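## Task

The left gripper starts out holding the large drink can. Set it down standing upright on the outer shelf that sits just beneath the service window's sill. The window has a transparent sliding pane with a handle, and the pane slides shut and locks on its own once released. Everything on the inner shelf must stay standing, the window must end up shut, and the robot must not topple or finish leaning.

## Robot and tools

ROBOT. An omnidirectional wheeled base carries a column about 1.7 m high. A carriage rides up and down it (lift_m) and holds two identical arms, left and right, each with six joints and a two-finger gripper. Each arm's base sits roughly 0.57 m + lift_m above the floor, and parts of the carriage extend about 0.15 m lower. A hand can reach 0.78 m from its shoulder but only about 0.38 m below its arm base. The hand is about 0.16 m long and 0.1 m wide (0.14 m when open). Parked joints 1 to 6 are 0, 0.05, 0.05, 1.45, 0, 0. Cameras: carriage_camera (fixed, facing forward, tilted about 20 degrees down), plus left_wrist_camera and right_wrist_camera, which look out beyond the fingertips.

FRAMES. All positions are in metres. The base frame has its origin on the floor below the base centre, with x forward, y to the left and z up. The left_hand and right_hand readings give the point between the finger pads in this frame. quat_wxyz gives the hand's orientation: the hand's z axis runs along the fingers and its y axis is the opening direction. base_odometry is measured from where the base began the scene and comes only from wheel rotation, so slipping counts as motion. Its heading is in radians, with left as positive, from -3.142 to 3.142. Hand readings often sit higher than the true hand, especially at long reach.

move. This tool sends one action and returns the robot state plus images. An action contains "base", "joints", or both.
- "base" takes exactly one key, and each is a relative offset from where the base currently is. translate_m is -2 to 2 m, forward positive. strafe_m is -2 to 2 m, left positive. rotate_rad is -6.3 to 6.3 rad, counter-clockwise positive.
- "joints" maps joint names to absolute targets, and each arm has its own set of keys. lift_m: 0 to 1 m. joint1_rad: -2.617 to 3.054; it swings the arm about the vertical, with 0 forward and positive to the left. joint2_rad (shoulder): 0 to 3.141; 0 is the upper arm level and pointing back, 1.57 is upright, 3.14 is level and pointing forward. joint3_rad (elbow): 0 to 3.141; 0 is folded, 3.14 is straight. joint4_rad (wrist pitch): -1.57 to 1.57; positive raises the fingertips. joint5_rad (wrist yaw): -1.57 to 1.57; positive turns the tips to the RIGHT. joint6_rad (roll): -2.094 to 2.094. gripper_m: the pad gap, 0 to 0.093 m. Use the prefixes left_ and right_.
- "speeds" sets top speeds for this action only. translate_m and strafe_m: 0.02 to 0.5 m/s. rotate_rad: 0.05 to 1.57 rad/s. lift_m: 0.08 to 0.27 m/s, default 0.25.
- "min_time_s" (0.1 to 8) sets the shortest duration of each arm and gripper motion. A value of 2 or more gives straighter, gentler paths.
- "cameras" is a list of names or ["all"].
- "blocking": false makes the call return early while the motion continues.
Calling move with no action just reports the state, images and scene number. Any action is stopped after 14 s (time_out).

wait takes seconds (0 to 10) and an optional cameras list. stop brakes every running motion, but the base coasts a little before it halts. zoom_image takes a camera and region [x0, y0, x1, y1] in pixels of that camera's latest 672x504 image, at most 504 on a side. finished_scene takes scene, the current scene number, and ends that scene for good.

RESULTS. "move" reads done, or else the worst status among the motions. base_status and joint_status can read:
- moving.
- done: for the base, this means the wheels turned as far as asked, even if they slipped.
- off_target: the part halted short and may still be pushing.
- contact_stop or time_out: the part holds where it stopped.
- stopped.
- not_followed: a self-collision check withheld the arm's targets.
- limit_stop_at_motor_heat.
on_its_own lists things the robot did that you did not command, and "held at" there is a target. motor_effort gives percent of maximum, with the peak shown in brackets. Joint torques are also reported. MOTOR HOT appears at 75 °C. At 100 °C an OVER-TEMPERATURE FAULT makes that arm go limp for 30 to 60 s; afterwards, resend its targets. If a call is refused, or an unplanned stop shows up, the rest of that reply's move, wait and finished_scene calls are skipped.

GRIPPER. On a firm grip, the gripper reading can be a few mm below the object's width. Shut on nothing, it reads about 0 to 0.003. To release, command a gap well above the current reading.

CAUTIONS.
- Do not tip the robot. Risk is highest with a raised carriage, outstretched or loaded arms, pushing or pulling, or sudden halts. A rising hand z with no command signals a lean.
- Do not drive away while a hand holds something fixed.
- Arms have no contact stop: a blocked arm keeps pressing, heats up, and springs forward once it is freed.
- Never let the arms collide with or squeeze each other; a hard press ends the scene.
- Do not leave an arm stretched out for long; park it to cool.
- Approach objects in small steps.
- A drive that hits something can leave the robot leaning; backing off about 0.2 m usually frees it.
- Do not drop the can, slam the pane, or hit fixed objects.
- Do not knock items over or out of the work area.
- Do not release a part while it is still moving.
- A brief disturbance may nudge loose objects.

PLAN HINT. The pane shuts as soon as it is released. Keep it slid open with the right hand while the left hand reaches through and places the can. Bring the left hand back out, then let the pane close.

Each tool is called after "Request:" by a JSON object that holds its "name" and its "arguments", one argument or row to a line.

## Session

Request:
{"name": "move", "arguments": {
  "cameras": ["all"]
}}

Scene clock: 0.00 s.
Joint torques (N m): no reading
base_odometry: x=+0.000 y=+0.000 heading=+0.000
base_status: not commanded
joint_positions: lift_m=+0.430 left_joint1_rad=+0.017 left_joint2_rad=+0.604 left_joint3_rad=+0.190 left_joint4_rad=-0.391 left_joint5_rad=+0.010 left_joint6_rad=+0.027 left_gripper_m=+0.06443 right_joint1_rad=+0.000 right_joint2_rad=+0.053 right_joint3_rad=+0.031 right_joint4_rad=+1.417 right_joint5_rad=+0.021 right_joint6_rad=+0.024 right_gripper_m=+0.09396
joint_status: not commanded
motor_effort: lift_m=+26 drive_wheels=-1
left_hand: x=+0.4428 y=+0.3140 z=+1.0435 quat_wxyz=(+0.374, +0.007, +0.928, +0.004) (m; base frame)
right_hand: x=+0.2659 y=-0.3156 z=+1.4286 quat_wxyz=(+0.996, +0.012, +0.088, +0.011) (m; base frame)
pictures: carriage_camera, left_wrist_camera, right_wrist_camera

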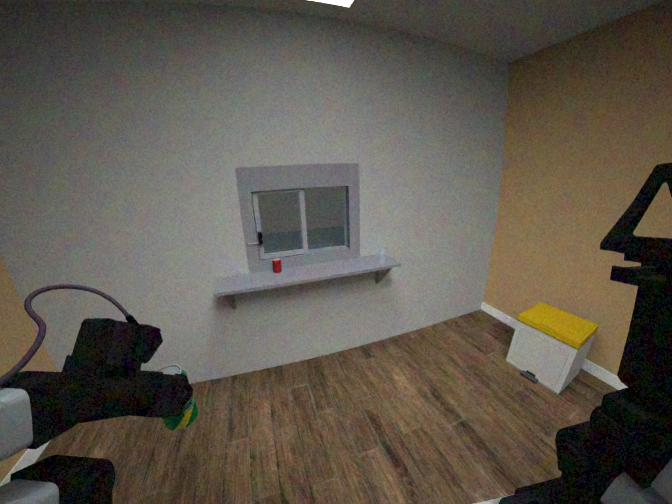

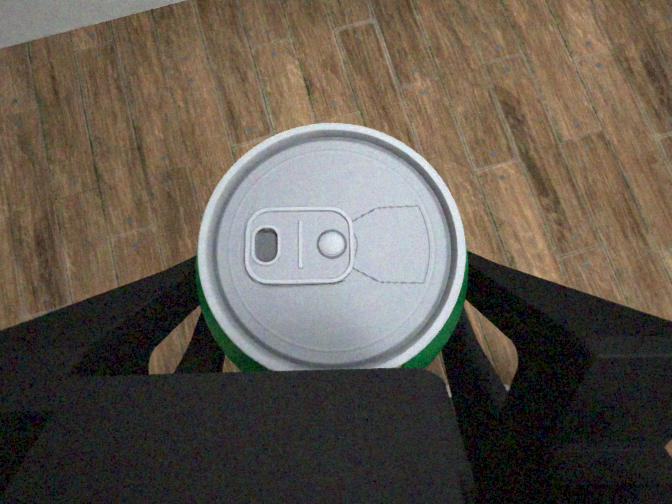

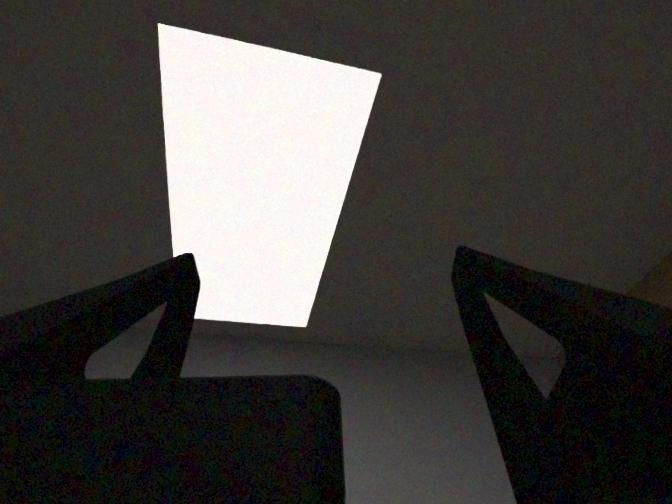

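Request:
{"name": "zoom_image", "arguments": {
  "camera": "carriage_camera",
  "region": [200, 150, 420, 310]
}}

Request:
{"name": "zoom_image", "arguments": {
  "camera": "carriage_camera",
  "region": [0, 280, 240, 504]
}}

Scaled by 2.291 from the camera's 672x504 image, which has a finer 960x720 frame.

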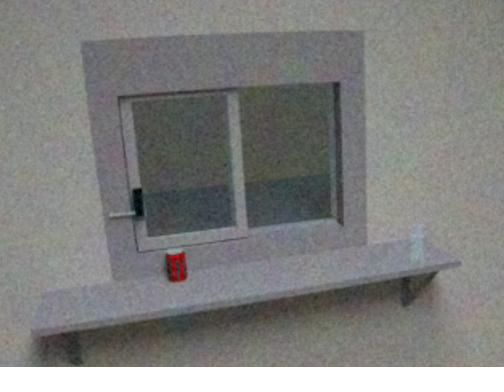

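Scaled by 2.100 from the camera's 672x504 image, which has a finer 960x720 frame.

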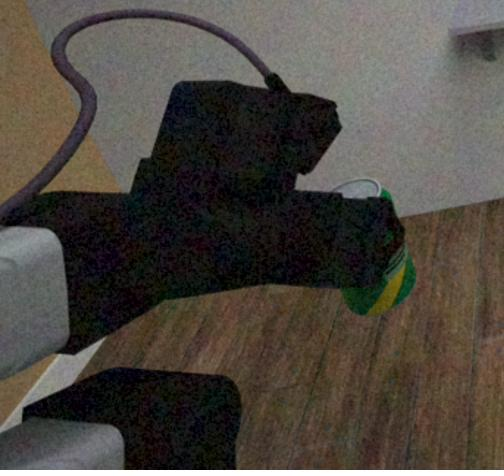

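Request:
{"name": "zoom_image", "arguments": {
  "camera": "left_wrist_camera",
  "region": [160, 100, 510, 400]
}}

Request:
{"name": "zoom_image", "arguments": {
  "camera": "carriage_camera",
  "region": [130, 340, 230, 450]
}}

Scaled by 1.440 from the camera's 672x504 image, which has a finer 960x720 frame.

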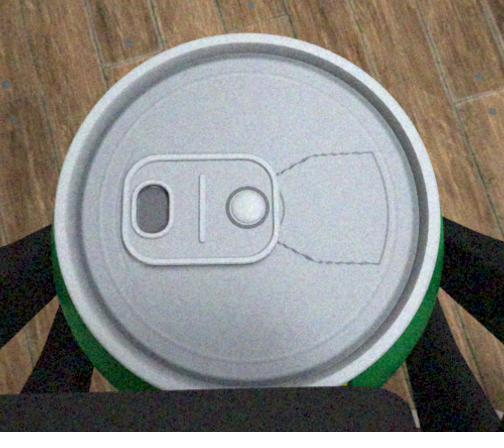

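Scaled by 4.582 from the camera's 672x504 image, which has a finer 960x720 frame.

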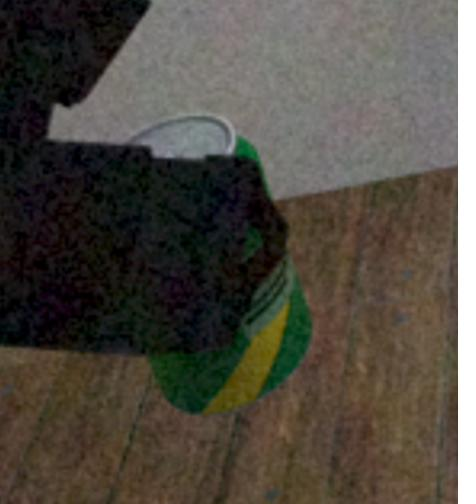

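Request:
{"name": "move", "arguments": {
  "base": {"rotate_rad": 0.29},
  "joints": {"lift_m": 0.5, "left_joint1_rad": -0.02, "left_joint2_rad": 0.64, "left_joint3_rad": 0.65, "left_joint4_rad": -0.6, "left_joint5_rad": 0.0, "left_joint6_rad": 0.0},
  "speeds": {"rotate_rad": 0.5},
  "min_time_s": 1.5,
  "cameras": ["carriage_camera"]
}}

Scene clock: 115.20 s.
Joint torques (N m): left_arm=[-0.83 -0.16 10.54 3.06 -0.16 -0.07] | right_arm=[-0.17 3.32 5.15 -0.22 -0.05 0.01]
move: off_target
base_odometry: x=+0.000 y=+0.000 heading=+0.290
base_status: done
joint_positions: lift_m=+0.500 left_joint1_rad=-0.012 left_joint2_rad=+0.642 left_joint3_rad=+0.601 left_joint4_rad=-0.672 left_joint5_rad=+0.008 left_joint6_rad=+0.013 left_gripper_m=+0.06443 right_joint1_rad=+0.000 right_joint2_rad=+0.053 right_joint3_rad=+0.031 right_joint4_rad=+1.416 right_joint5_rad=+0.021 right_joint6_rad=+0.024 right_gripper_m=+0.09396
joint_status: left_joint4_rad off_target (ended at -0.672, target -0.600); the others done
motor_effort: lift_m=+26(30) drive_wheels=+1(6)
left_hand: x=+0.4632 y=+0.3074 z=+1.2320 quat_wxyz=(+0.416, +0.013, +0.909, -0.004) (m; base frame)
right_hand: x=+0.2663 y=-0.3156 z=+1.4988 quat_wxyz=(+0.996, +0.012, +0.089, +0.011) (m; base frame)
pictures: carriage_camera

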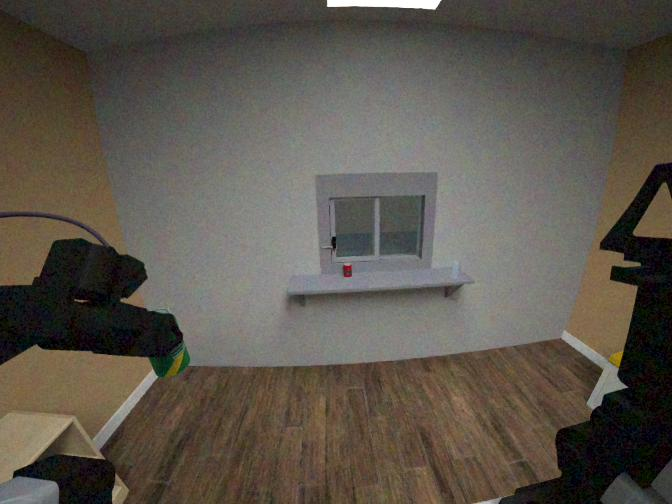

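Request:
{"name": "move", "arguments": {
  "base": {"rotate_rad": 0.028},
  "cameras": []
}}

Request:
{"name": "move", "arguments": {
  "base": {"translate_m": 0.85},
  "speeds": {"translate_m": 0.3},
  "cameras": ["carriage_camera", "left_wrist_camera"]
}}

Scene clock: 131.90 s.
Joint torques (N m): left_arm=[-0.8 -0.13 10.55 3.07 -0.13 -0.08] | right_arm=[-0.2 3.32 5.14 -0.22 -0.06 0]
move: done
base_odometry: x=+0.000 y=+0.000 heading=+0.317
base_status: done
joint_positions: lift_m=+0.500 left_joint1_rad=-0.014 left_joint2_rad=+0.642 left_joint3_rad=+0.601 left_joint4_rad=-0.676 left_joint5_rad=+0.006 left_joint6_rad=+0.012 left_gripper_m=+0.06443 right_joint1_rad=+0.000 right_joint2_rad=+0.053 right_joint3_rad=+0.031 right_joint4_rad=+1.416 right_joint5_rad=+0.021 right_joint6_rad=+0.024 right_gripper_m=+0.09396
joint_status: not commanded
motor_effort: lift_m=+26(27) drive_wheels=+1(7)
left_hand: x=+0.4625 y=+0.3074 z=+1.2312 quat_wxyz=(+0.414, +0.013, +0.910, -0.003) (m; base frame)
right_hand: x=+0.2663 y=-0.3156 z=+1.4988 quat_wxyz=(+0.996, +0.012, +0.089, +0.011) (m; base frame)
pictures: none
No camera images: "cameras" was empty.

Scene clock: 136.23 s.
Joint torques (N m): left_arm=[-0.81 -0.2 10.55 3.13 -0.14 -0.09] | right_arm=[-0.18 3.11 5 -0.24 -0.05 0.01]
move: done
base_odometry: x=+0.807 y=+0.266 heading=+0.318
base_status: done
joint_positions: lift_m=+0.500 left_joint1_rad=-0.014 left_joint2_rad=+0.642 left_joint3_rad=+0.601 left_joint4_rad=-0.678 left_joint5_rad=+0.006 left_joint6_rad=+0.012 left_gripper_m=+0.06443 right_joint1_rad=+0.000 right_joint2_rad=+0.053 right_joint3_rad=+0.031 right_joint4_rad=+1.415 right_joint5_rad=+0.021 right_joint6_rad=+0.024 right_gripper_m=+0.09396
joint_status: not commanded
motor_effort: lift_m=+26(28) drive_wheels=-5(12)
left_hand: x=+0.4621 y=+0.3074 z=+1.2308 quat_wxyz=(+0.413, +0.013, +0.911, -0.003) (m; base frame)
right_hand: x=+0.2665 y=-0.3156 z=+1.4988 quat_wxyz=(+0.996, +0.012, +0.089, +0.011) (m; base frame)
pictures: carriage_camera, left_wrist_camera

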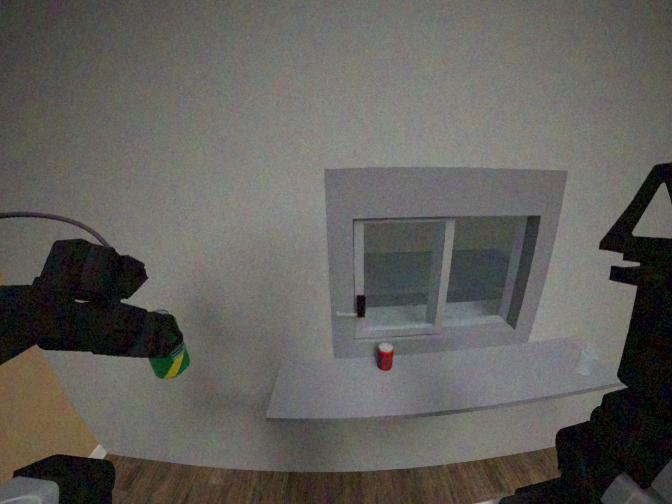

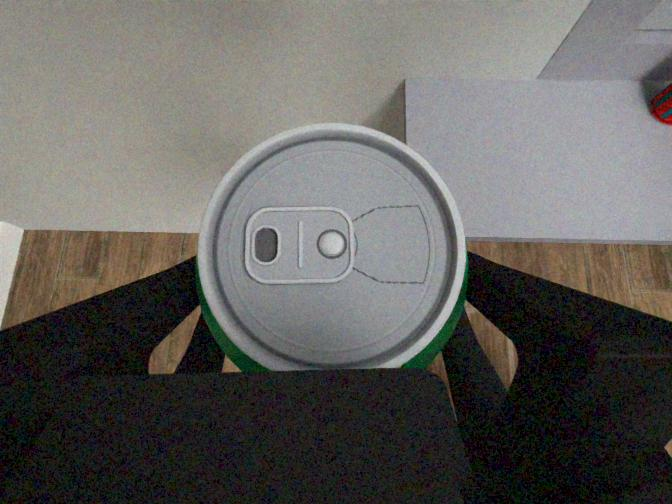

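Request:
{"name": "zoom_image", "arguments": {
  "camera": "carriage_camera",
  "region": [310, 200, 470, 390]
}}

Request:
{"name": "move", "arguments": {
  "base": {"rotate_rad": -0.03},
  "cameras": ["carriage_camera", "left_wrist_camera"]
}}

Request:
{"name": "zoom_image", "arguments": {
  "camera": "carriage_camera",
  "region": [310, 200, 470, 390]
}}

Scaled by 2.653 from the camera's 672x504 image, which has a finer 960x720 frame.

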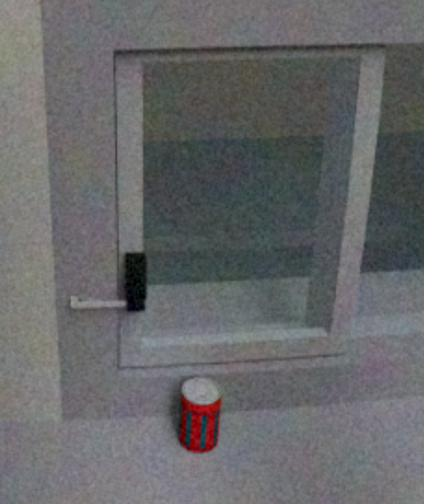

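Scene clock: 154.43 s.
Joint torques (N m): left_arm=[-0.59 -0.2 10.56 3.1 -0.16 -0.09] | right_arm=[-0.18 3.32 5.15 -0.22 -0.06 0]
move: done
base_odometry: x=+0.807 y=+0.266 heading=+0.289
base_status: done
joint_positions: lift_m=+0.500 left_joint1_rad=-0.015 left_joint2_rad=+0.642 left_joint3_rad=+0.601 left_joint4_rad=-0.679 left_joint5_rad=+0.005 left_joint6_rad=+0.012 left_gripper_m=+0.06443 right_joint1_rad=+0.000 right_joint2_rad=+0.053 right_joint3_rad=+0.031 right_joint4_rad=+1.416 right_joint5_rad=+0.021 right_joint6_rad=+0.024 right_gripper_m=+0.09396
joint_status: not commanded
motor_effort: lift_m=+27(27) drive_wheels=-5(5)
left_hand: x=+0.4620 y=+0.3074 z=+1.2307 quat_wxyz=(+0.413, +0.013, +0.911, -0.003) (m; base frame)
right_hand: x=+0.2662 y=-0.3156 z=+1.4988 quat_wxyz=(+0.996, +0.012, +0.088, +0.011) (m; base frame)
pictures: carriage_camera, left_wrist_camera

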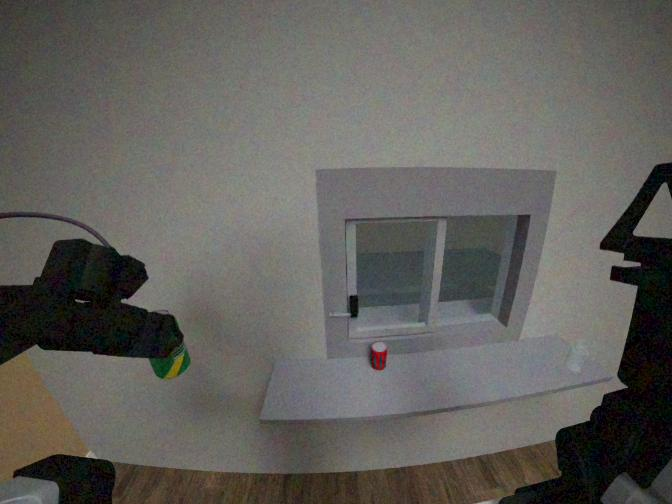

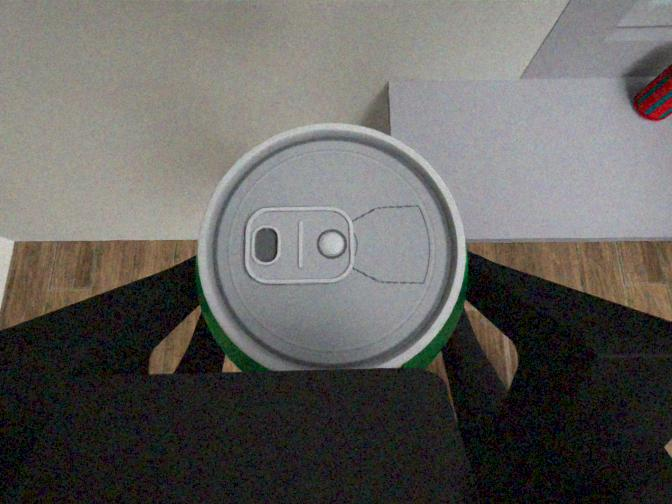

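Scaled by 2.653 from the camera's 672x504 image, which has a finer 960x720 frame.

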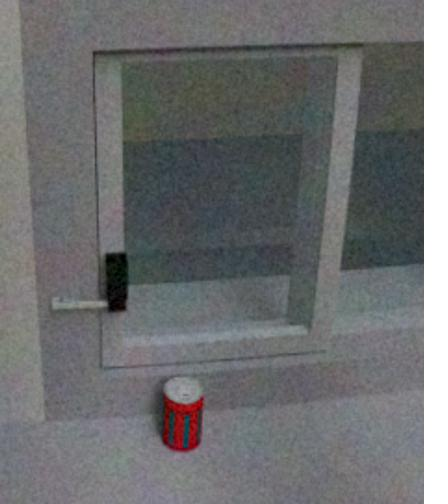

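Request:
{"name": "move", "arguments": {
  "base": {"strafe_m": -0.068},
  "joints": {"right_joint1_rad": 0.0, "right_joint2_rad": 1.4, "right_joint3_rad": 0.5, "right_joint4_rad": 1.45, "right_joint5_rad": 0.0, "right_joint6_rad": 0.0, "right_gripper_m": 0.06},
  "speeds": {"strafe_m": 0.1},
  "min_time_s": 1.5,
  "cameras": []
}}

Request:
{"name": "move", "arguments": {
  "joints": {"right_joint1_rad": 0.922, "right_joint2_rad": 2.54, "right_joint3_rad": 1.14, "right_joint4_rad": 1.42, "right_joint5_rad": 0.898, "right_joint6_rad": 0.0},
  "min_time_s": 2.0,
  "cameras": ["right_wrist_camera", "carriage_camera"]
}}

Scene clock: 188.13 s.
Joint torques (N m): left_arm=[-0.61 -0.2 10.63 3.1 -0.13 -0.06] | right_arm=[-0.14 -2.77 7.71 1.81 -0.11 -0.09]
move: done
base_odometry: x=+0.827 y=+0.201 heading=+0.289
base_status: done
joint_positions: lift_m=+0.500 left_joint1_rad=-0.015 left_joint2_rad=+0.642 left_joint3_rad=+0.601 left_joint4_rad=-0.680 left_joint5_rad=+0.005 left_joint6_rad=+0.012 left_gripper_m=+0.06444 right_joint1_rad=+0.000 right_joint2_rad=+1.392 right_joint3_rad=+0.472 right_joint4_rad=+1.435 right_joint5_rad=+0.008 right_joint6_rad=+0.010 right_gripper_m=+0.06007
joint_status: all done
motor_effort: lift_m=+24(27) drive_wheels=-2(7)
left_hand: x=+0.4620 y=+0.3075 z=+1.2307 quat_wxyz=(+0.413, +0.013, +0.911, -0.003) (m; base frame)
right_hand: x=+0.6049 y=-0.3133 z=+1.4093 quat_wxyz=(+0.864, +0.006, +0.504, +0.002) (m; base frame)
pictures: none
No camera images: "cameras" was empty.

Scene clock: 190.53 s.
Joint torques (N m): left_arm=[-0.72 -0.24 10.48 3.11 -0.12 -0.06] | right_arm=[0.28 -7.99 5.38 1.87 0.1 -0.08]
move: done
base_odometry: x=+0.827 y=+0.201 heading=+0.289
base_status: not commanded
joint_positions: lift_m=+0.500 left_joint1_rad=-0.015 left_joint2_rad=+0.642 left_joint3_rad=+0.601 left_joint4_rad=-0.680 left_joint5_rad=+0.005 left_joint6_rad=+0.012 left_gripper_m=+0.06444 right_joint1_rad=+0.916 right_joint2_rad=+2.525 right_joint3_rad=+1.119 right_joint4_rad=+1.417 right_joint5_rad=+0.889 right_joint6_rad=+0.008 right_gripper_m=+0.06007
joint_status: all done
motor_effort: lift_m=+27(28) drive_wheels=-2(2)
left_hand: x=+0.4620 y=+0.3075 z=+1.2307 quat_wxyz=(+0.413, +0.013, +0.911, -0.003) (m; base frame)
right_hand: x=+0.6426 y=+0.0174 z=+1.1092 quat_wxyz=(+0.710, -0.004, +0.704, +0.016) (m; base frame)
pictures: carriage_camera, right_wrist_camera

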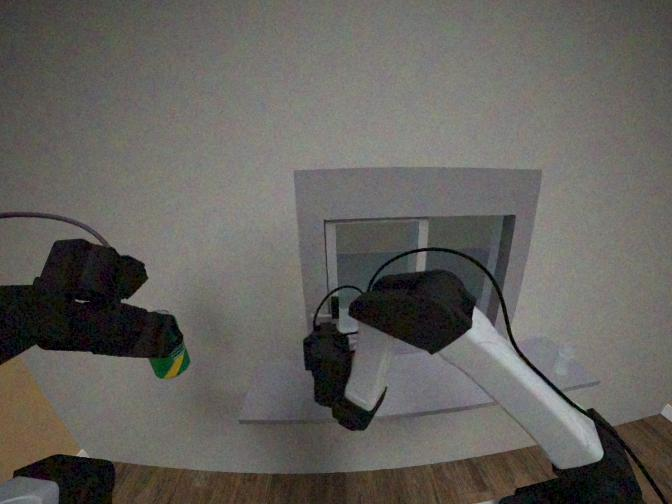

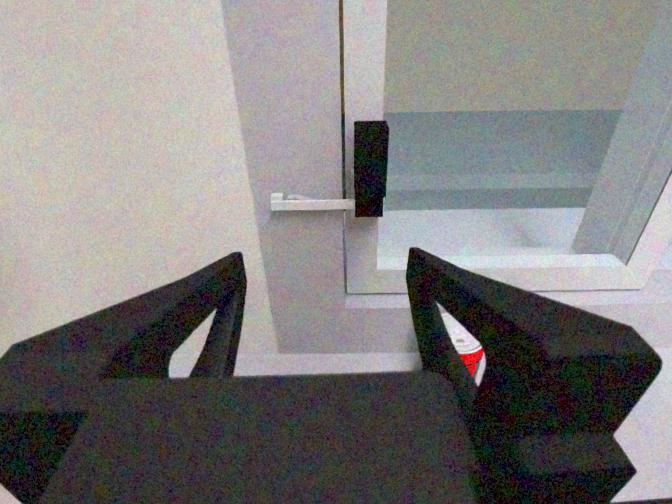

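Request:
{"name": "move", "arguments": {
  "base": {"strafe_m": -0.037},
  "joints": {"right_joint1_rad": 0.922, "right_joint2_rad": 2.568, "right_joint3_rad": 1.151, "right_joint4_rad": 1.42, "right_joint5_rad": 0.925, "right_joint6_rad": 0.0, "right_gripper_m": 0.05},
  "speeds": {"strafe_m": 0.1},
  "min_time_s": 0.8,
  "cameras": []
}}

Request:
{"name": "move", "arguments": {
  "base": {"translate_m": 0.12},
  "speeds": {"translate_m": 0.12},
  "cameras": ["right_wrist_camera", "carriage_camera"]
}}

Request:
{"name": "zoom_image", "arguments": {
  "camera": "right_wrist_camera",
  "region": [200, 60, 460, 300]
}}

Scene clock: 262.40 s.
Joint torques (N m): left_arm=[-0.66 -0.05 10.61 3.12 -0.12 -0.06] | right_arm=[0.31 -7.94 5.27 1.92 0.08 -0.08]
move: done
base_odometry: x=+0.838 y=+0.166 heading=+0.289
base_status: done
joint_positions: lift_m=+0.500 left_joint1_rad=-0.015 left_joint2_rad=+0.642 left_joint3_rad=+0.601 left_joint4_rad=-0.680 left_joint5_rad=+0.005 left_joint6_rad=+0.012 left_gripper_m=+0.06444 right_joint1_rad=+0.916 right_joint2_rad=+2.552 right_joint3_rad=+1.130 right_joint4_rad=+1.417 right_joint5_rad=+0.917 right_joint6_rad=+0.008 right_gripper_m=+0.05007
joint_status: all done
motor_effort: lift_m=+26(28) drive_wheels=-2(7)
left_hand: x=+0.4620 y=+0.3074 z=+1.2307 quat_wxyz=(+0.413, +0.013, +0.911, -0.003) (m; base frame)
right_hand: x=+0.6428 y=+0.0127 z=+1.0991 quat_wxyz=(+0.706, +0.002, +0.708, +0.002) (m; base frame)
pictures: none
No camera images: "cameras" was empty.

Scene clock: 264.30 s.
Joint torques (N m): left_arm=[-0.57 -0.18 10.56 3.15 -0.12 -0.1] | right_arm=[0.14 -7.84 5.29 1.91 0.05 -0.08]
move: done
base_odometry: x=+0.953 y=+0.200 heading=+0.289
base_status: done
joint_positions: lift_m=+0.500 left_joint1_rad=-0.015 left_joint2_rad=+0.642 left_joint3_rad=+0.601 left_joint4_rad=-0.680 left_joint5_rad=+0.005 left_joint6_rad=+0.012 left_gripper_m=+0.06444 right_joint1_rad=+0.918 right_joint2_rad=+2.552 right_joint3_rad=+1.130 right_joint4_rad=+1.417 right_joint5_rad=+0.919 right_joint6_rad=+0.008 right_gripper_m=+0.05007
joint_status: not commanded
motor_effort: lift_m=+26(29) drive_wheels=-3(7)
left_hand: x=+0.4619 y=+0.3074 z=+1.2307 quat_wxyz=(+0.412, +0.013, +0.911, -0.003) (m; base frame)
right_hand: x=+0.6422 y=+0.0131 z=+1.0991 quat_wxyz=(+0.706, +0.002, +0.708, +0.002) (m; base frame)
pictures: carriage_camera, right_wrist_camera

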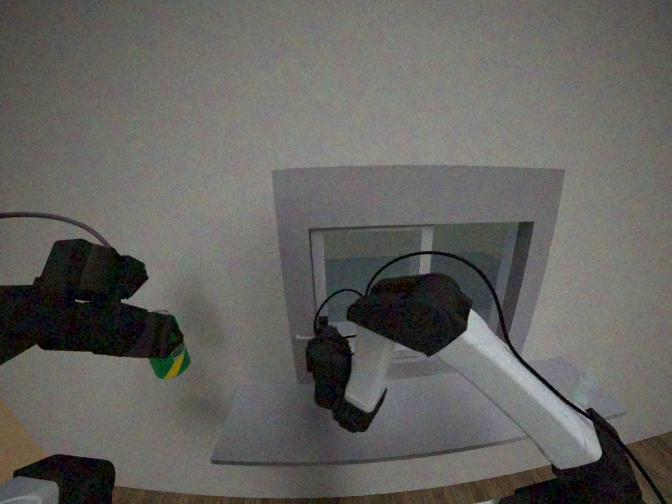

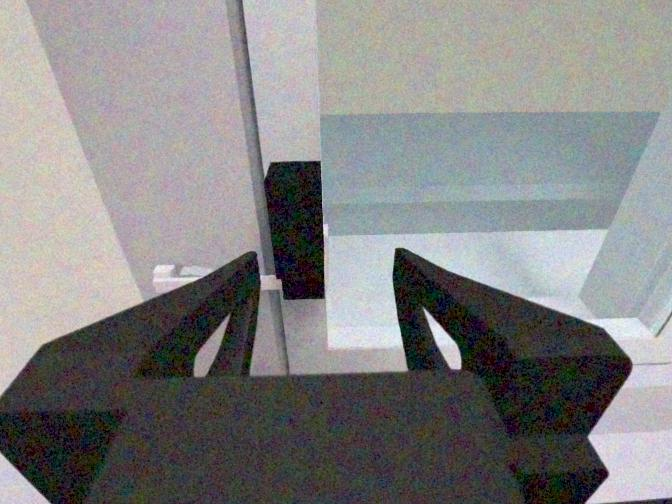

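Scaled by 1.938 from the camera's 672x504 image, which has a finer 960x720 frame.

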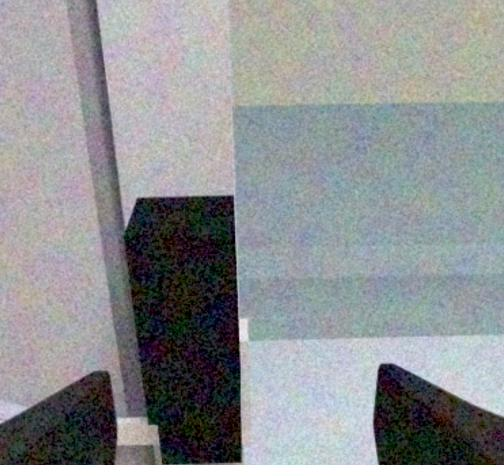

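Request:
{"name": "move", "arguments": {
  "base": {"strafe_m": 0.009},
  "joints": {"right_gripper_m": 0.058},
  "speeds": {"strafe_m": 0.05},
  "cameras": ["right_wrist_camera"]
}}

Request:
{"name": "zoom_image", "arguments": {
  "camera": "right_wrist_camera",
  "region": [200, 60, 460, 300]
}}

Scene clock: 306.33 s.
Joint torques (N m): left_arm=[-0.62 -0.17 10.5 3.1 -0.12 -0.05] | right_arm=[0.1 -7.88 5.22 1.77 0.04 -0.08]
move: done
base_odometry: x=+0.950 y=+0.208 heading=+0.288
base_status: done
joint_positions: lift_m=+0.500 left_joint1_rad=-0.015 left_joint2_rad=+0.642 left_joint3_rad=+0.601 left_joint4_rad=-0.680 left_joint5_rad=+0.004 left_joint6_rad=+0.012 left_gripper_m=+0.06444 right_joint1_rad=+0.919 right_joint2_rad=+2.552 right_joint3_rad=+1.130 right_joint4_rad=+1.417 right_joint5_rad=+0.920 right_joint6_rad=+0.008 right_gripper_m=+0.05792
joint_status: all done
motor_effort: lift_m=+26(27) drive_wheels=+1(3)
left_hand: x=+0.4619 y=+0.3075 z=+1.2307 quat_wxyz=(+0.412, +0.013, +0.911, -0.003) (m; base frame)
right_hand: x=+0.6421 y=+0.0132 z=+1.0991 quat_wxyz=(+0.706, +0.002, +0.708, +0.001) (m; base frame)
pictures: right_wrist_camera

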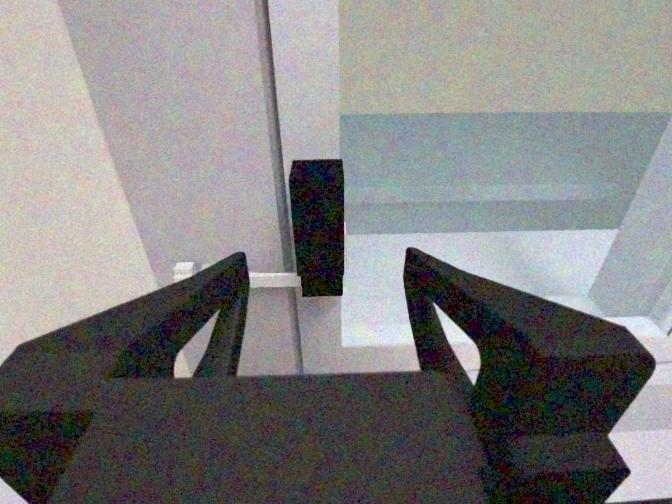

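Scaled by 1.938 from the camera's 672x504 image, which has a finer 960x720 frame.

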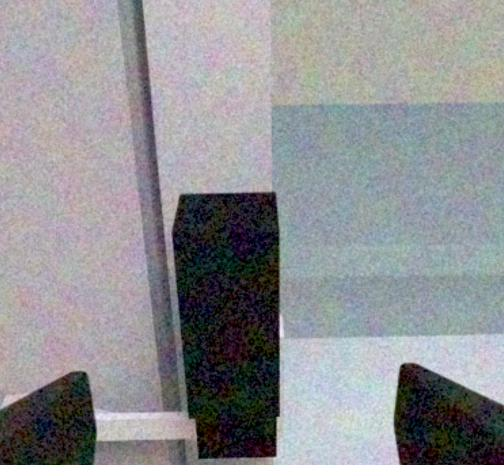

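Request:
{"name": "move", "arguments": {
  "joints": {"right_gripper_m": 0.043},
  "min_time_s": 0.5,
  "cameras": []
}}

Request:
{"name": "move", "arguments": {
  "base": {"translate_m": 0.035},
  "speeds": {"translate_m": 0.05},
  "cameras": ["right_wrist_camera"]
}}

Request:
{"name": "zoom_image", "arguments": {
  "camera": "right_wrist_camera",
  "region": [200, 60, 460, 300]
}}

Scene clock: 368.23 s.
Joint torques (N m): left_arm=[-0.62 -0.16 10.52 3.13 -0.13 -0.06] | right_arm=[0.1 -7.94 5.29 1.86 0.04 -0.08]
move: done
base_odometry: x=+0.950 y=+0.208 heading=+0.288
base_status: not commanded
joint_positions: lift_m=+0.500 left_joint1_rad=-0.015 left_joint2_rad=+0.642 left_joint3_rad=+0.601 left_joint4_rad=-0.680 left_joint5_rad=+0.004 left_joint6_rad=+0.012 left_gripper_m=+0.06444 right_joint1_rad=+0.919 right_joint2_rad=+2.552 right_joint3_rad=+1.130 right_joint4_rad=+1.417 right_joint5_rad=+0.920 right_joint6_rad=+0.008 right_gripper_m=+0.04307
joint_status: all done
motor_effort: lift_m=+24(28) drive_wheels=+1(1)
left_hand: x=+0.4619 y=+0.3075 z=+1.2307 quat_wxyz=(+0.412, +0.013, +0.911, -0.003) (m; base frame)
right_hand: x=+0.6421 y=+0.0132 z=+1.0991 quat_wxyz=(+0.706, +0.002, +0.708, +0.001) (m; base frame)
pictures: none
No camera images: "cameras" was empty.

Scene clock: 369.43 s.
Joint torques (N m): left_arm=[-0.66 -0.14 10.54 3.13 -0.14 -0.08] | right_arm=[0.08 -7.86 5.29 1.86 0.04 -0.08]
move: done
base_odometry: x=+0.984 y=+0.218 heading=+0.289
base_status: done
joint_positions: lift_m=+0.500 left_joint1_rad=-0.015 left_joint2_rad=+0.642 left_joint3_rad=+0.601 left_joint4_rad=-0.680 left_joint5_rad=+0.004 left_joint6_rad=+0.012 left_gripper_m=+0.06444 right_joint1_rad=+0.919 right_joint2_rad=+2.552 right_joint3_rad=+1.130 right_joint4_rad=+1.417 right_joint5_rad=+0.921 right_joint6_rad=+0.008 right_gripper_m=+0.04307
joint_status: not commanded
motor_effort: lift_m=+23(28) drive_wheels=-4(7)
left_hand: x=+0.4618 y=+0.3075 z=+1.2306 quat_wxyz=(+0.412, +0.013, +0.911, -0.003) (m; base frame)
right_hand: x=+0.6421 y=+0.0130 z=+1.0991 quat_wxyz=(+0.706, +0.003, +0.708, +0.001) (m; base frame)
pictures: right_wrist_camera

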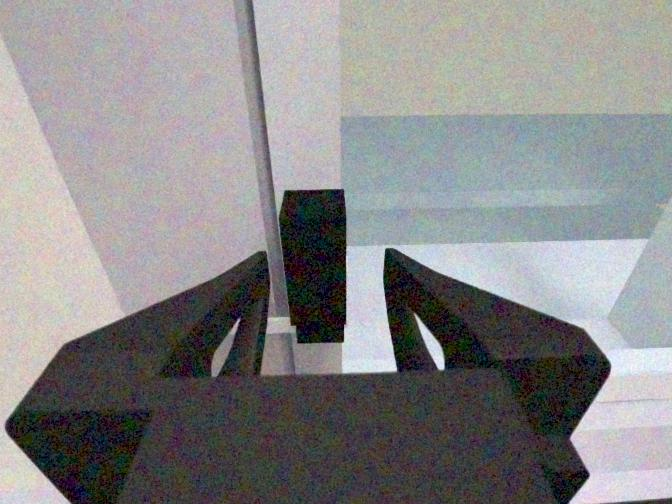

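Scaled by 1.938 from the camera's 672x504 image, which has a finer 960x720 frame.

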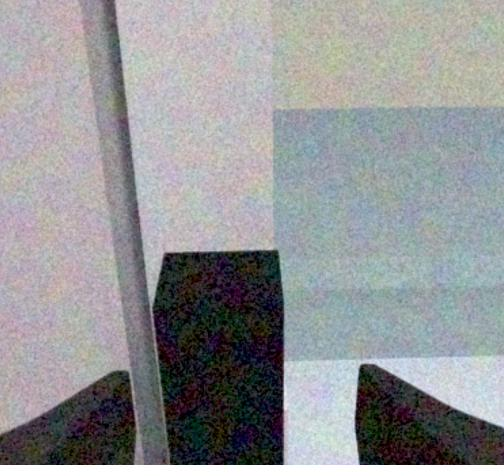

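Request:
{"name": "move", "arguments": {
  "joints": {"right_gripper_m": 0.0345},
  "min_time_s": 0.4,
  "cameras": []
}}

Request:
{"name": "move", "arguments": {
  "base": {"translate_m": 0.015},
  "speeds": {"translate_m": 0.04},
  "cameras": ["right_wrist_camera"]
}}

Request:
{"name": "zoom_image", "arguments": {
  "camera": "right_wrist_camera",
  "region": [200, 60, 460, 300]
}}

Scene clock: 398.87 s.
Joint torques (N m): left_arm=[-0.62 -0.1 10.43 3.15 -0.11 -0.07] | right_arm=[0.1 -7.95 5.26 1.87 0.03 -0.08]
move: done
base_odometry: x=+0.984 y=+0.218 heading=+0.289
base_status: not commanded
joint_positions: lift_m=+0.500 left_joint1_rad=-0.015 left_joint2_rad=+0.642 left_joint3_rad=+0.601 left_joint4_rad=-0.680 left_joint5_rad=+0.004 left_joint6_rad=+0.012 left_gripper_m=+0.06444 right_joint1_rad=+0.919 right_joint2_rad=+2.552 right_joint3_rad=+1.130 right_joint4_rad=+1.417 right_joint5_rad=+0.921 right_joint6_rad=+0.008 right_gripper_m=+0.03457
joint_status: all done
motor_effort: lift_m=+25(28) drive_wheels=-4(4)
left_hand: x=+0.4618 y=+0.3075 z=+1.2306 quat_wxyz=(+0.412, +0.013, +0.911, -0.003) (m; base frame)
right_hand: x=+0.6421 y=+0.0130 z=+1.0991 quat_wxyz=(+0.706, +0.002, +0.708, +0.001) (m; base frame)
pictures: none
No camera images: "cameras" was empty.

Scene clock: 399.77 s.
Joint torques (N m): left_arm=[-0.65 -0.1 10.67 3.13 -0.11 -0.09] | right_arm=[0.01 -7.95 5.33 1.87 0.03 -0.08]
move: done
base_odometry: x=+0.998 y=+0.223 heading=+0.289
base_status: done
joint_positions: lift_m=+0.500 left_joint1_rad=-0.015 left_joint2_rad=+0.642 left_joint3_rad=+0.601 left_joint4_rad=-0.681 left_joint5_rad=+0.004 left_joint6_rad=+0.012 left_gripper_m=+0.06444 right_joint1_rad=+0.920 right_joint2_rad=+2.552 right_joint3_rad=+1.130 right_joint4_rad=+1.417 right_joint5_rad=+0.921 right_joint6_rad=+0.008 right_gripper_m=+0.03457
joint_status: not commanded
motor_effort: lift_m=+27(28) drive_wheels=-3(8)
left_hand: x=+0.4618 y=+0.3075 z=+1.2305 quat_wxyz=(+0.412, +0.013, +0.911, -0.003) (m; base frame)
right_hand: x=+0.6417 y=+0.0135 z=+1.0991 quat_wxyz=(+0.706, +0.002, +0.708, +0.001) (m; base frame)
pictures: right_wrist_camera

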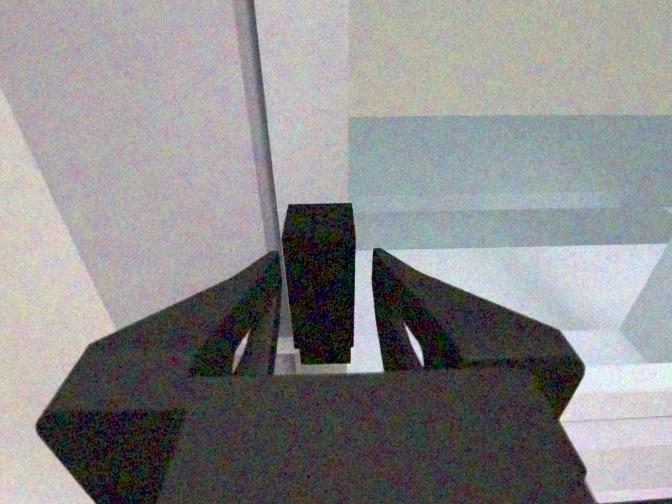

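Scaled by 1.938 from the camera's 672x504 image, which has a finer 960x720 frame.

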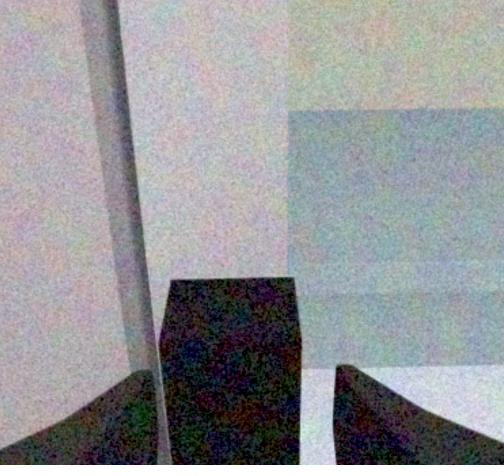

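Request:
{"name": "move", "arguments": {
  "base": {"translate_m": 0.009},
  "speeds": {"translate_m": 0.03},
  "cameras": []
}}

Request:
{"name": "move", "arguments": {
  "base": {"strafe_m": -0.04},
  "speeds": {"strafe_m": 0.06},
  "cameras": ["right_wrist_camera"]
}}

Scene clock: 408.07 s.
Joint torques (N m): left_arm=[-0.68 -0.29 10.52 3.13 -0.14 -0.08] | right_arm=[-0.06 -7.91 5.39 1.9 0.03 -0.08]
move: done
base_odometry: x=+1.007 y=+0.225 heading=+0.289
base_status: done
joint_positions: lift_m=+0.500 left_joint1_rad=-0.015 left_joint2_rad=+0.643 left_joint3_rad=+0.601 left_joint4_rad=-0.681 left_joint5_rad=+0.004 left_joint6_rad=+0.012 left_gripper_m=+0.06444 right_joint1_rad=+0.920 right_joint2_rad=+2.552 right_joint3_rad=+1.130 right_joint4_rad=+1.417 right_joint5_rad=+0.921 right_joint6_rad=+0.008 right_gripper_m=+0.03457
joint_status: not commanded
motor_effort: lift_m=+26(28) drive_wheels=+0(6)
left_hand: x=+0.4618 y=+0.3075 z=+1.2301 quat_wxyz=(+0.411, +0.013, +0.911, -0.003) (m; base frame)
right_hand: x=+0.6416 y=+0.0137 z=+1.0989 quat_wxyz=(+0.706, +0.002, +0.708, +0.001) (m; base frame)
pictures: none
No camera images: "cameras" was empty.

Scene clock: 409.27 s.
Joint torques (N m): left_arm=[-0.65 -0.36 10.44 3.13 -0.1 -0.07] | right_arm=[-0.42 -7.88 4.83 1.86 0.18 -0.08]
move: done
base_odometry: x=+1.018 y=+0.187 heading=+0.290
base_status: done
joint_positions: lift_m=+0.500 left_joint1_rad=-0.015 left_joint2_rad=+0.643 left_joint3_rad=+0.601 left_joint4_rad=-0.681 left_joint5_rad=+0.004 left_joint6_rad=+0.012 left_gripper_m=+0.06444 right_joint1_rad=+0.924 right_joint2_rad=+2.552 right_joint3_rad=+1.137 right_joint4_rad=+1.417 right_joint5_rad=+0.908 right_joint6_rad=+0.008 right_gripper_m=+0.03457
joint_status: not commanded
motor_effort: lift_m=+25(29) drive_wheels=-2(6)
left_hand: x=+0.4618 y=+0.3075 z=+1.2301 quat_wxyz=(+0.411, +0.013, +0.911, -0.002) (m; base frame)
right_hand: x=+0.6414 y=+0.0186 z=+1.1008 quat_wxyz=(+0.708, -0.002, +0.707, +0.009) (m; base frame)
pictures: right_wrist_camera

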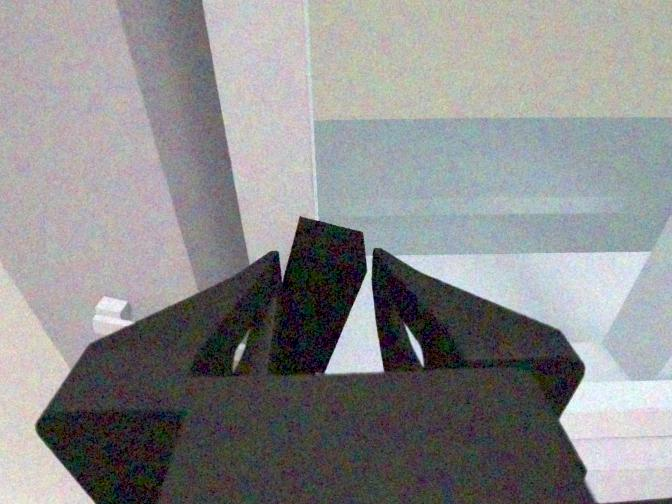

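Request:
{"name": "move", "arguments": {
  "base": {"strafe_m": -0.1},
  "speeds": {"strafe_m": 0.1},
  "cameras": ["right_wrist_camera", "carriage_camera"]
}}

Scene clock: 413.17 s.
Joint torques (N m): left_arm=[-0.7 -0.29 10.54 3.13 -0.1 -0.06] | right_arm=[-0.57 -7.9 4.83 1.76 0.19 -0.08]
move: done
base_odometry: x=+1.047 y=+0.091 heading=+0.290
base_status: done
joint_positions: lift_m=+0.500 left_joint1_rad=-0.015 left_joint2_rad=+0.643 left_joint3_rad=+0.601 left_joint4_rad=-0.681 left_joint5_rad=+0.004 left_joint6_rad=+0.012 left_gripper_m=+0.06444 right_joint1_rad=+0.927 right_joint2_rad=+2.552 right_joint3_rad=+1.137 right_joint4_rad=+1.421 right_joint5_rad=+0.910 right_joint6_rad=+0.008 right_gripper_m=+0.03457
joint_status: not commanded
motor_effort: lift_m=+28(28) drive_wheels=-2(8)
left_hand: x=+0.4618 y=+0.3076 z=+1.2301 quat_wxyz=(+0.411, +0.013, +0.911, -0.002) (m; base frame)
right_hand: x=+0.6404 y=+0.0195 z=+1.1015 quat_wxyz=(+0.708, -0.001, +0.706, +0.011) (m; base frame)
pictures: carriage_camera, right_wrist_camera

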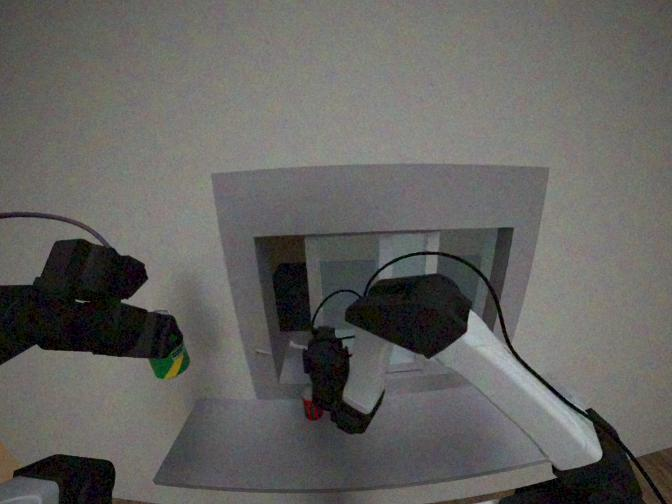

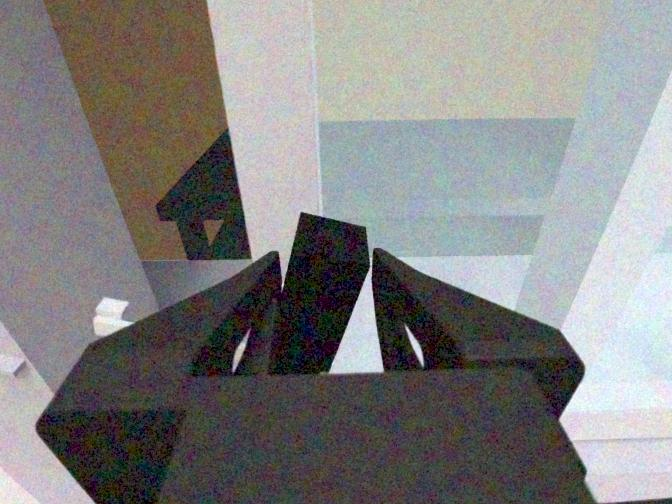

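Request:
{"name": "move", "arguments": {
  "base": {"strafe_m": -0.13},
  "speeds": {"strafe_m": 0.12},
  "cameras": ["right_wrist_camera", "carriage_camera", "left_wrist_camera"]
}}

Scene clock: 419.13 s.
Joint torques (N m): left_arm=[-0.68 -0.39 10.47 3.16 -0.14 -0.06] | right_arm=[-0.7 -7.98 4.93 1.8 0.1 -0.08]
move: done
base_odometry: x=+1.084 y=-0.033 heading=+0.290
base_status: done
joint_positions: lift_m=+0.500 left_joint1_rad=-0.015 left_joint2_rad=+0.643 left_joint3_rad=+0.601 left_joint4_rad=-0.681 left_joint5_rad=+0.003 left_joint6_rad=+0.012 left_gripper_m=+0.06444 right_joint1_rad=+0.927 right_joint2_rad=+2.552 right_joint3_rad=+1.137 right_joint4_rad=+1.423 right_joint5_rad=+0.910 right_joint6_rad=+0.008 right_gripper_m=+0.03457
joint_status: not commanded
motor_effort: lift_m=+27(28) drive_wheels=-2(8)
left_hand: x=+0.4618 y=+0.3077 z=+1.2301 quat_wxyz=(+0.411, +0.013, +0.911, -0.002) (m; base frame)
right_hand: x=+0.6404 y=+0.0195 z=+1.1019 quat_wxyz=(+0.709, -0.001, +0.705, +0.011) (m; base frame)
pictures: carriage_camera, left_wrist_camera, right_wrist_camera

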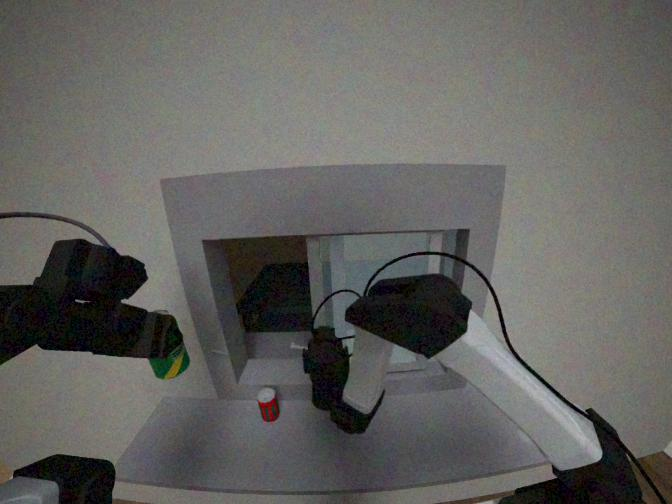

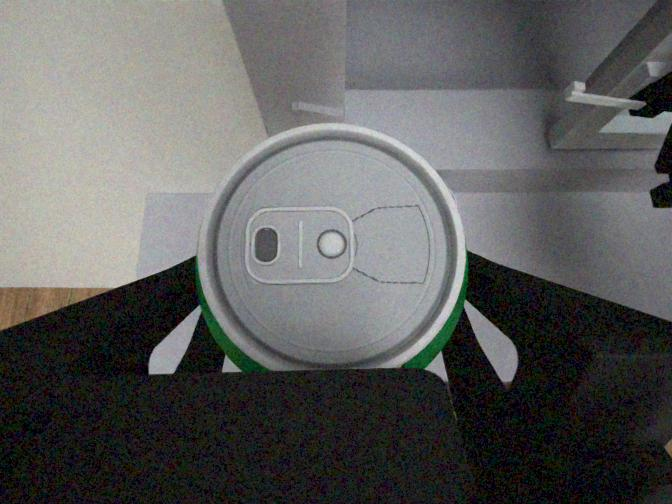

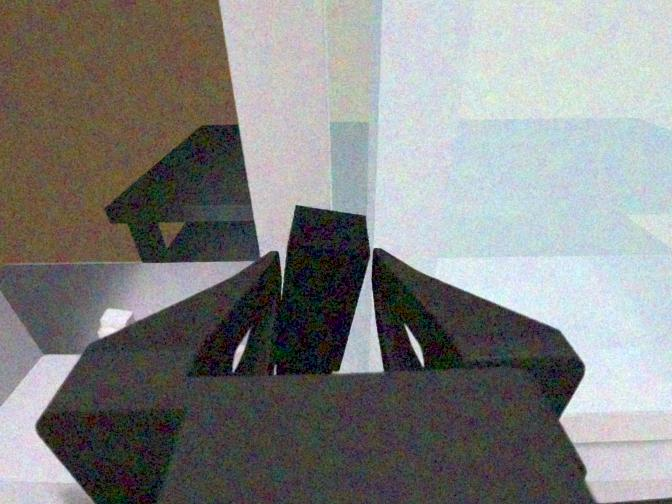

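Request:
{"name": "zoom_image", "arguments": {
  "camera": "carriage_camera",
  "region": [110, 280, 230, 400]
}}

Request:
{"name": "zoom_image", "arguments": {
  "camera": "carriage_camera",
  "region": [190, 220, 350, 430]
}}

Scaled by 4.200 from the camera's 672x504 image, which has a finer 960x720 frame.

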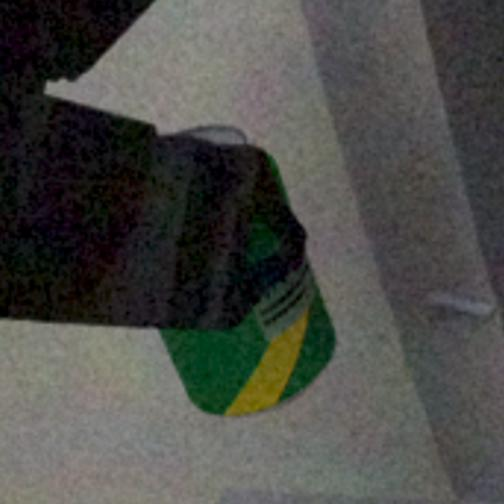

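Scaled by 2.400 from the camera's 672x504 image, which has a finer 960x720 frame.

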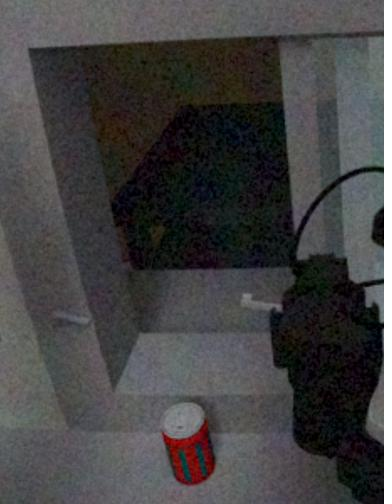

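Request:
{"name": "move", "arguments": {
  "joints": {"left_joint1_rad": -0.326, "left_joint2_rad": 1.29, "left_joint3_rad": 0.63, "left_joint4_rad": 0.0, "left_joint5_rad": 0.0, "left_joint6_rad": 0.0},
  "min_time_s": 2.0,
  "cameras": ["carriage_camera", "left_wrist_camera"]
}}

Scene clock: 501.80 s.
Joint torques (N m): left_arm=[-0.79 -3.85 8.49 3.07 -0.1 -0.08] | right_arm=[-0.58 -7.97 4.79 1.81 0.19 -0.08]
move: off_target
base_odometry: x=+1.084 y=-0.033 heading=+0.290
base_status: not commanded
joint_positions: lift_m=+0.500 left_joint1_rad=-0.319 left_joint2_rad=+1.292 left_joint3_rad=+0.601 left_joint4_rad=-0.085 left_joint5_rad=+0.003 left_joint6_rad=+0.012 left_gripper_m=+0.06444 right_joint1_rad=+0.927 right_joint2_rad=+2.552 right_joint3_rad=+1.137 right_joint4_rad=+1.423 right_joint5_rad=+0.904 right_joint6_rad=+0.008 right_gripper_m=+0.03457
joint_status: left_joint4_rad off_target (ended at -0.085, target +0.000); the others done
motor_effort: lift_m=+24(28) drive_wheels=-2(2)
left_hand: x=+0.5535 y=+0.2013 z=+1.1567 quat_wxyz=(+0.383, +0.152, +0.909, -0.060) (m; base frame)
right_hand: x=+0.6403 y=+0.0205 z=+1.1019 quat_wxyz=(+0.709, -0.003, +0.705, +0.013) (m; base frame)
pictures: carriage_camera, left_wrist_camera

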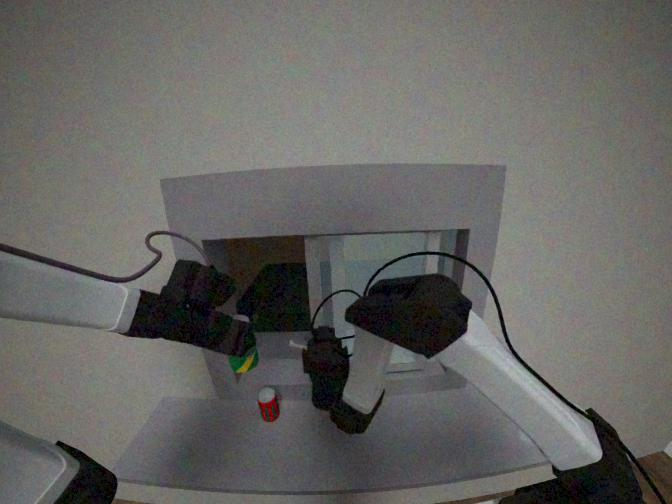

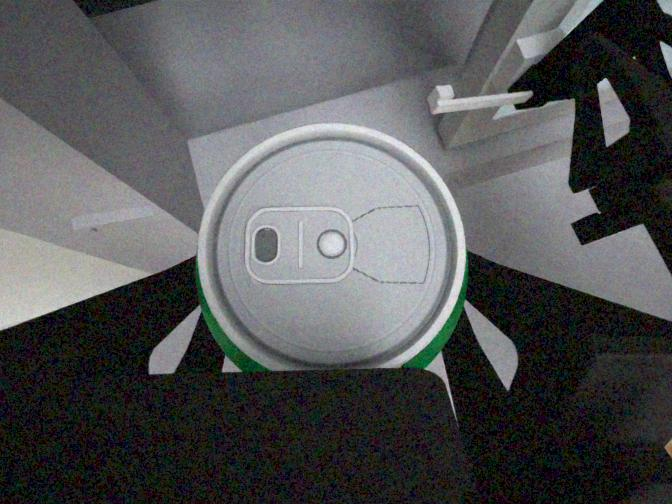

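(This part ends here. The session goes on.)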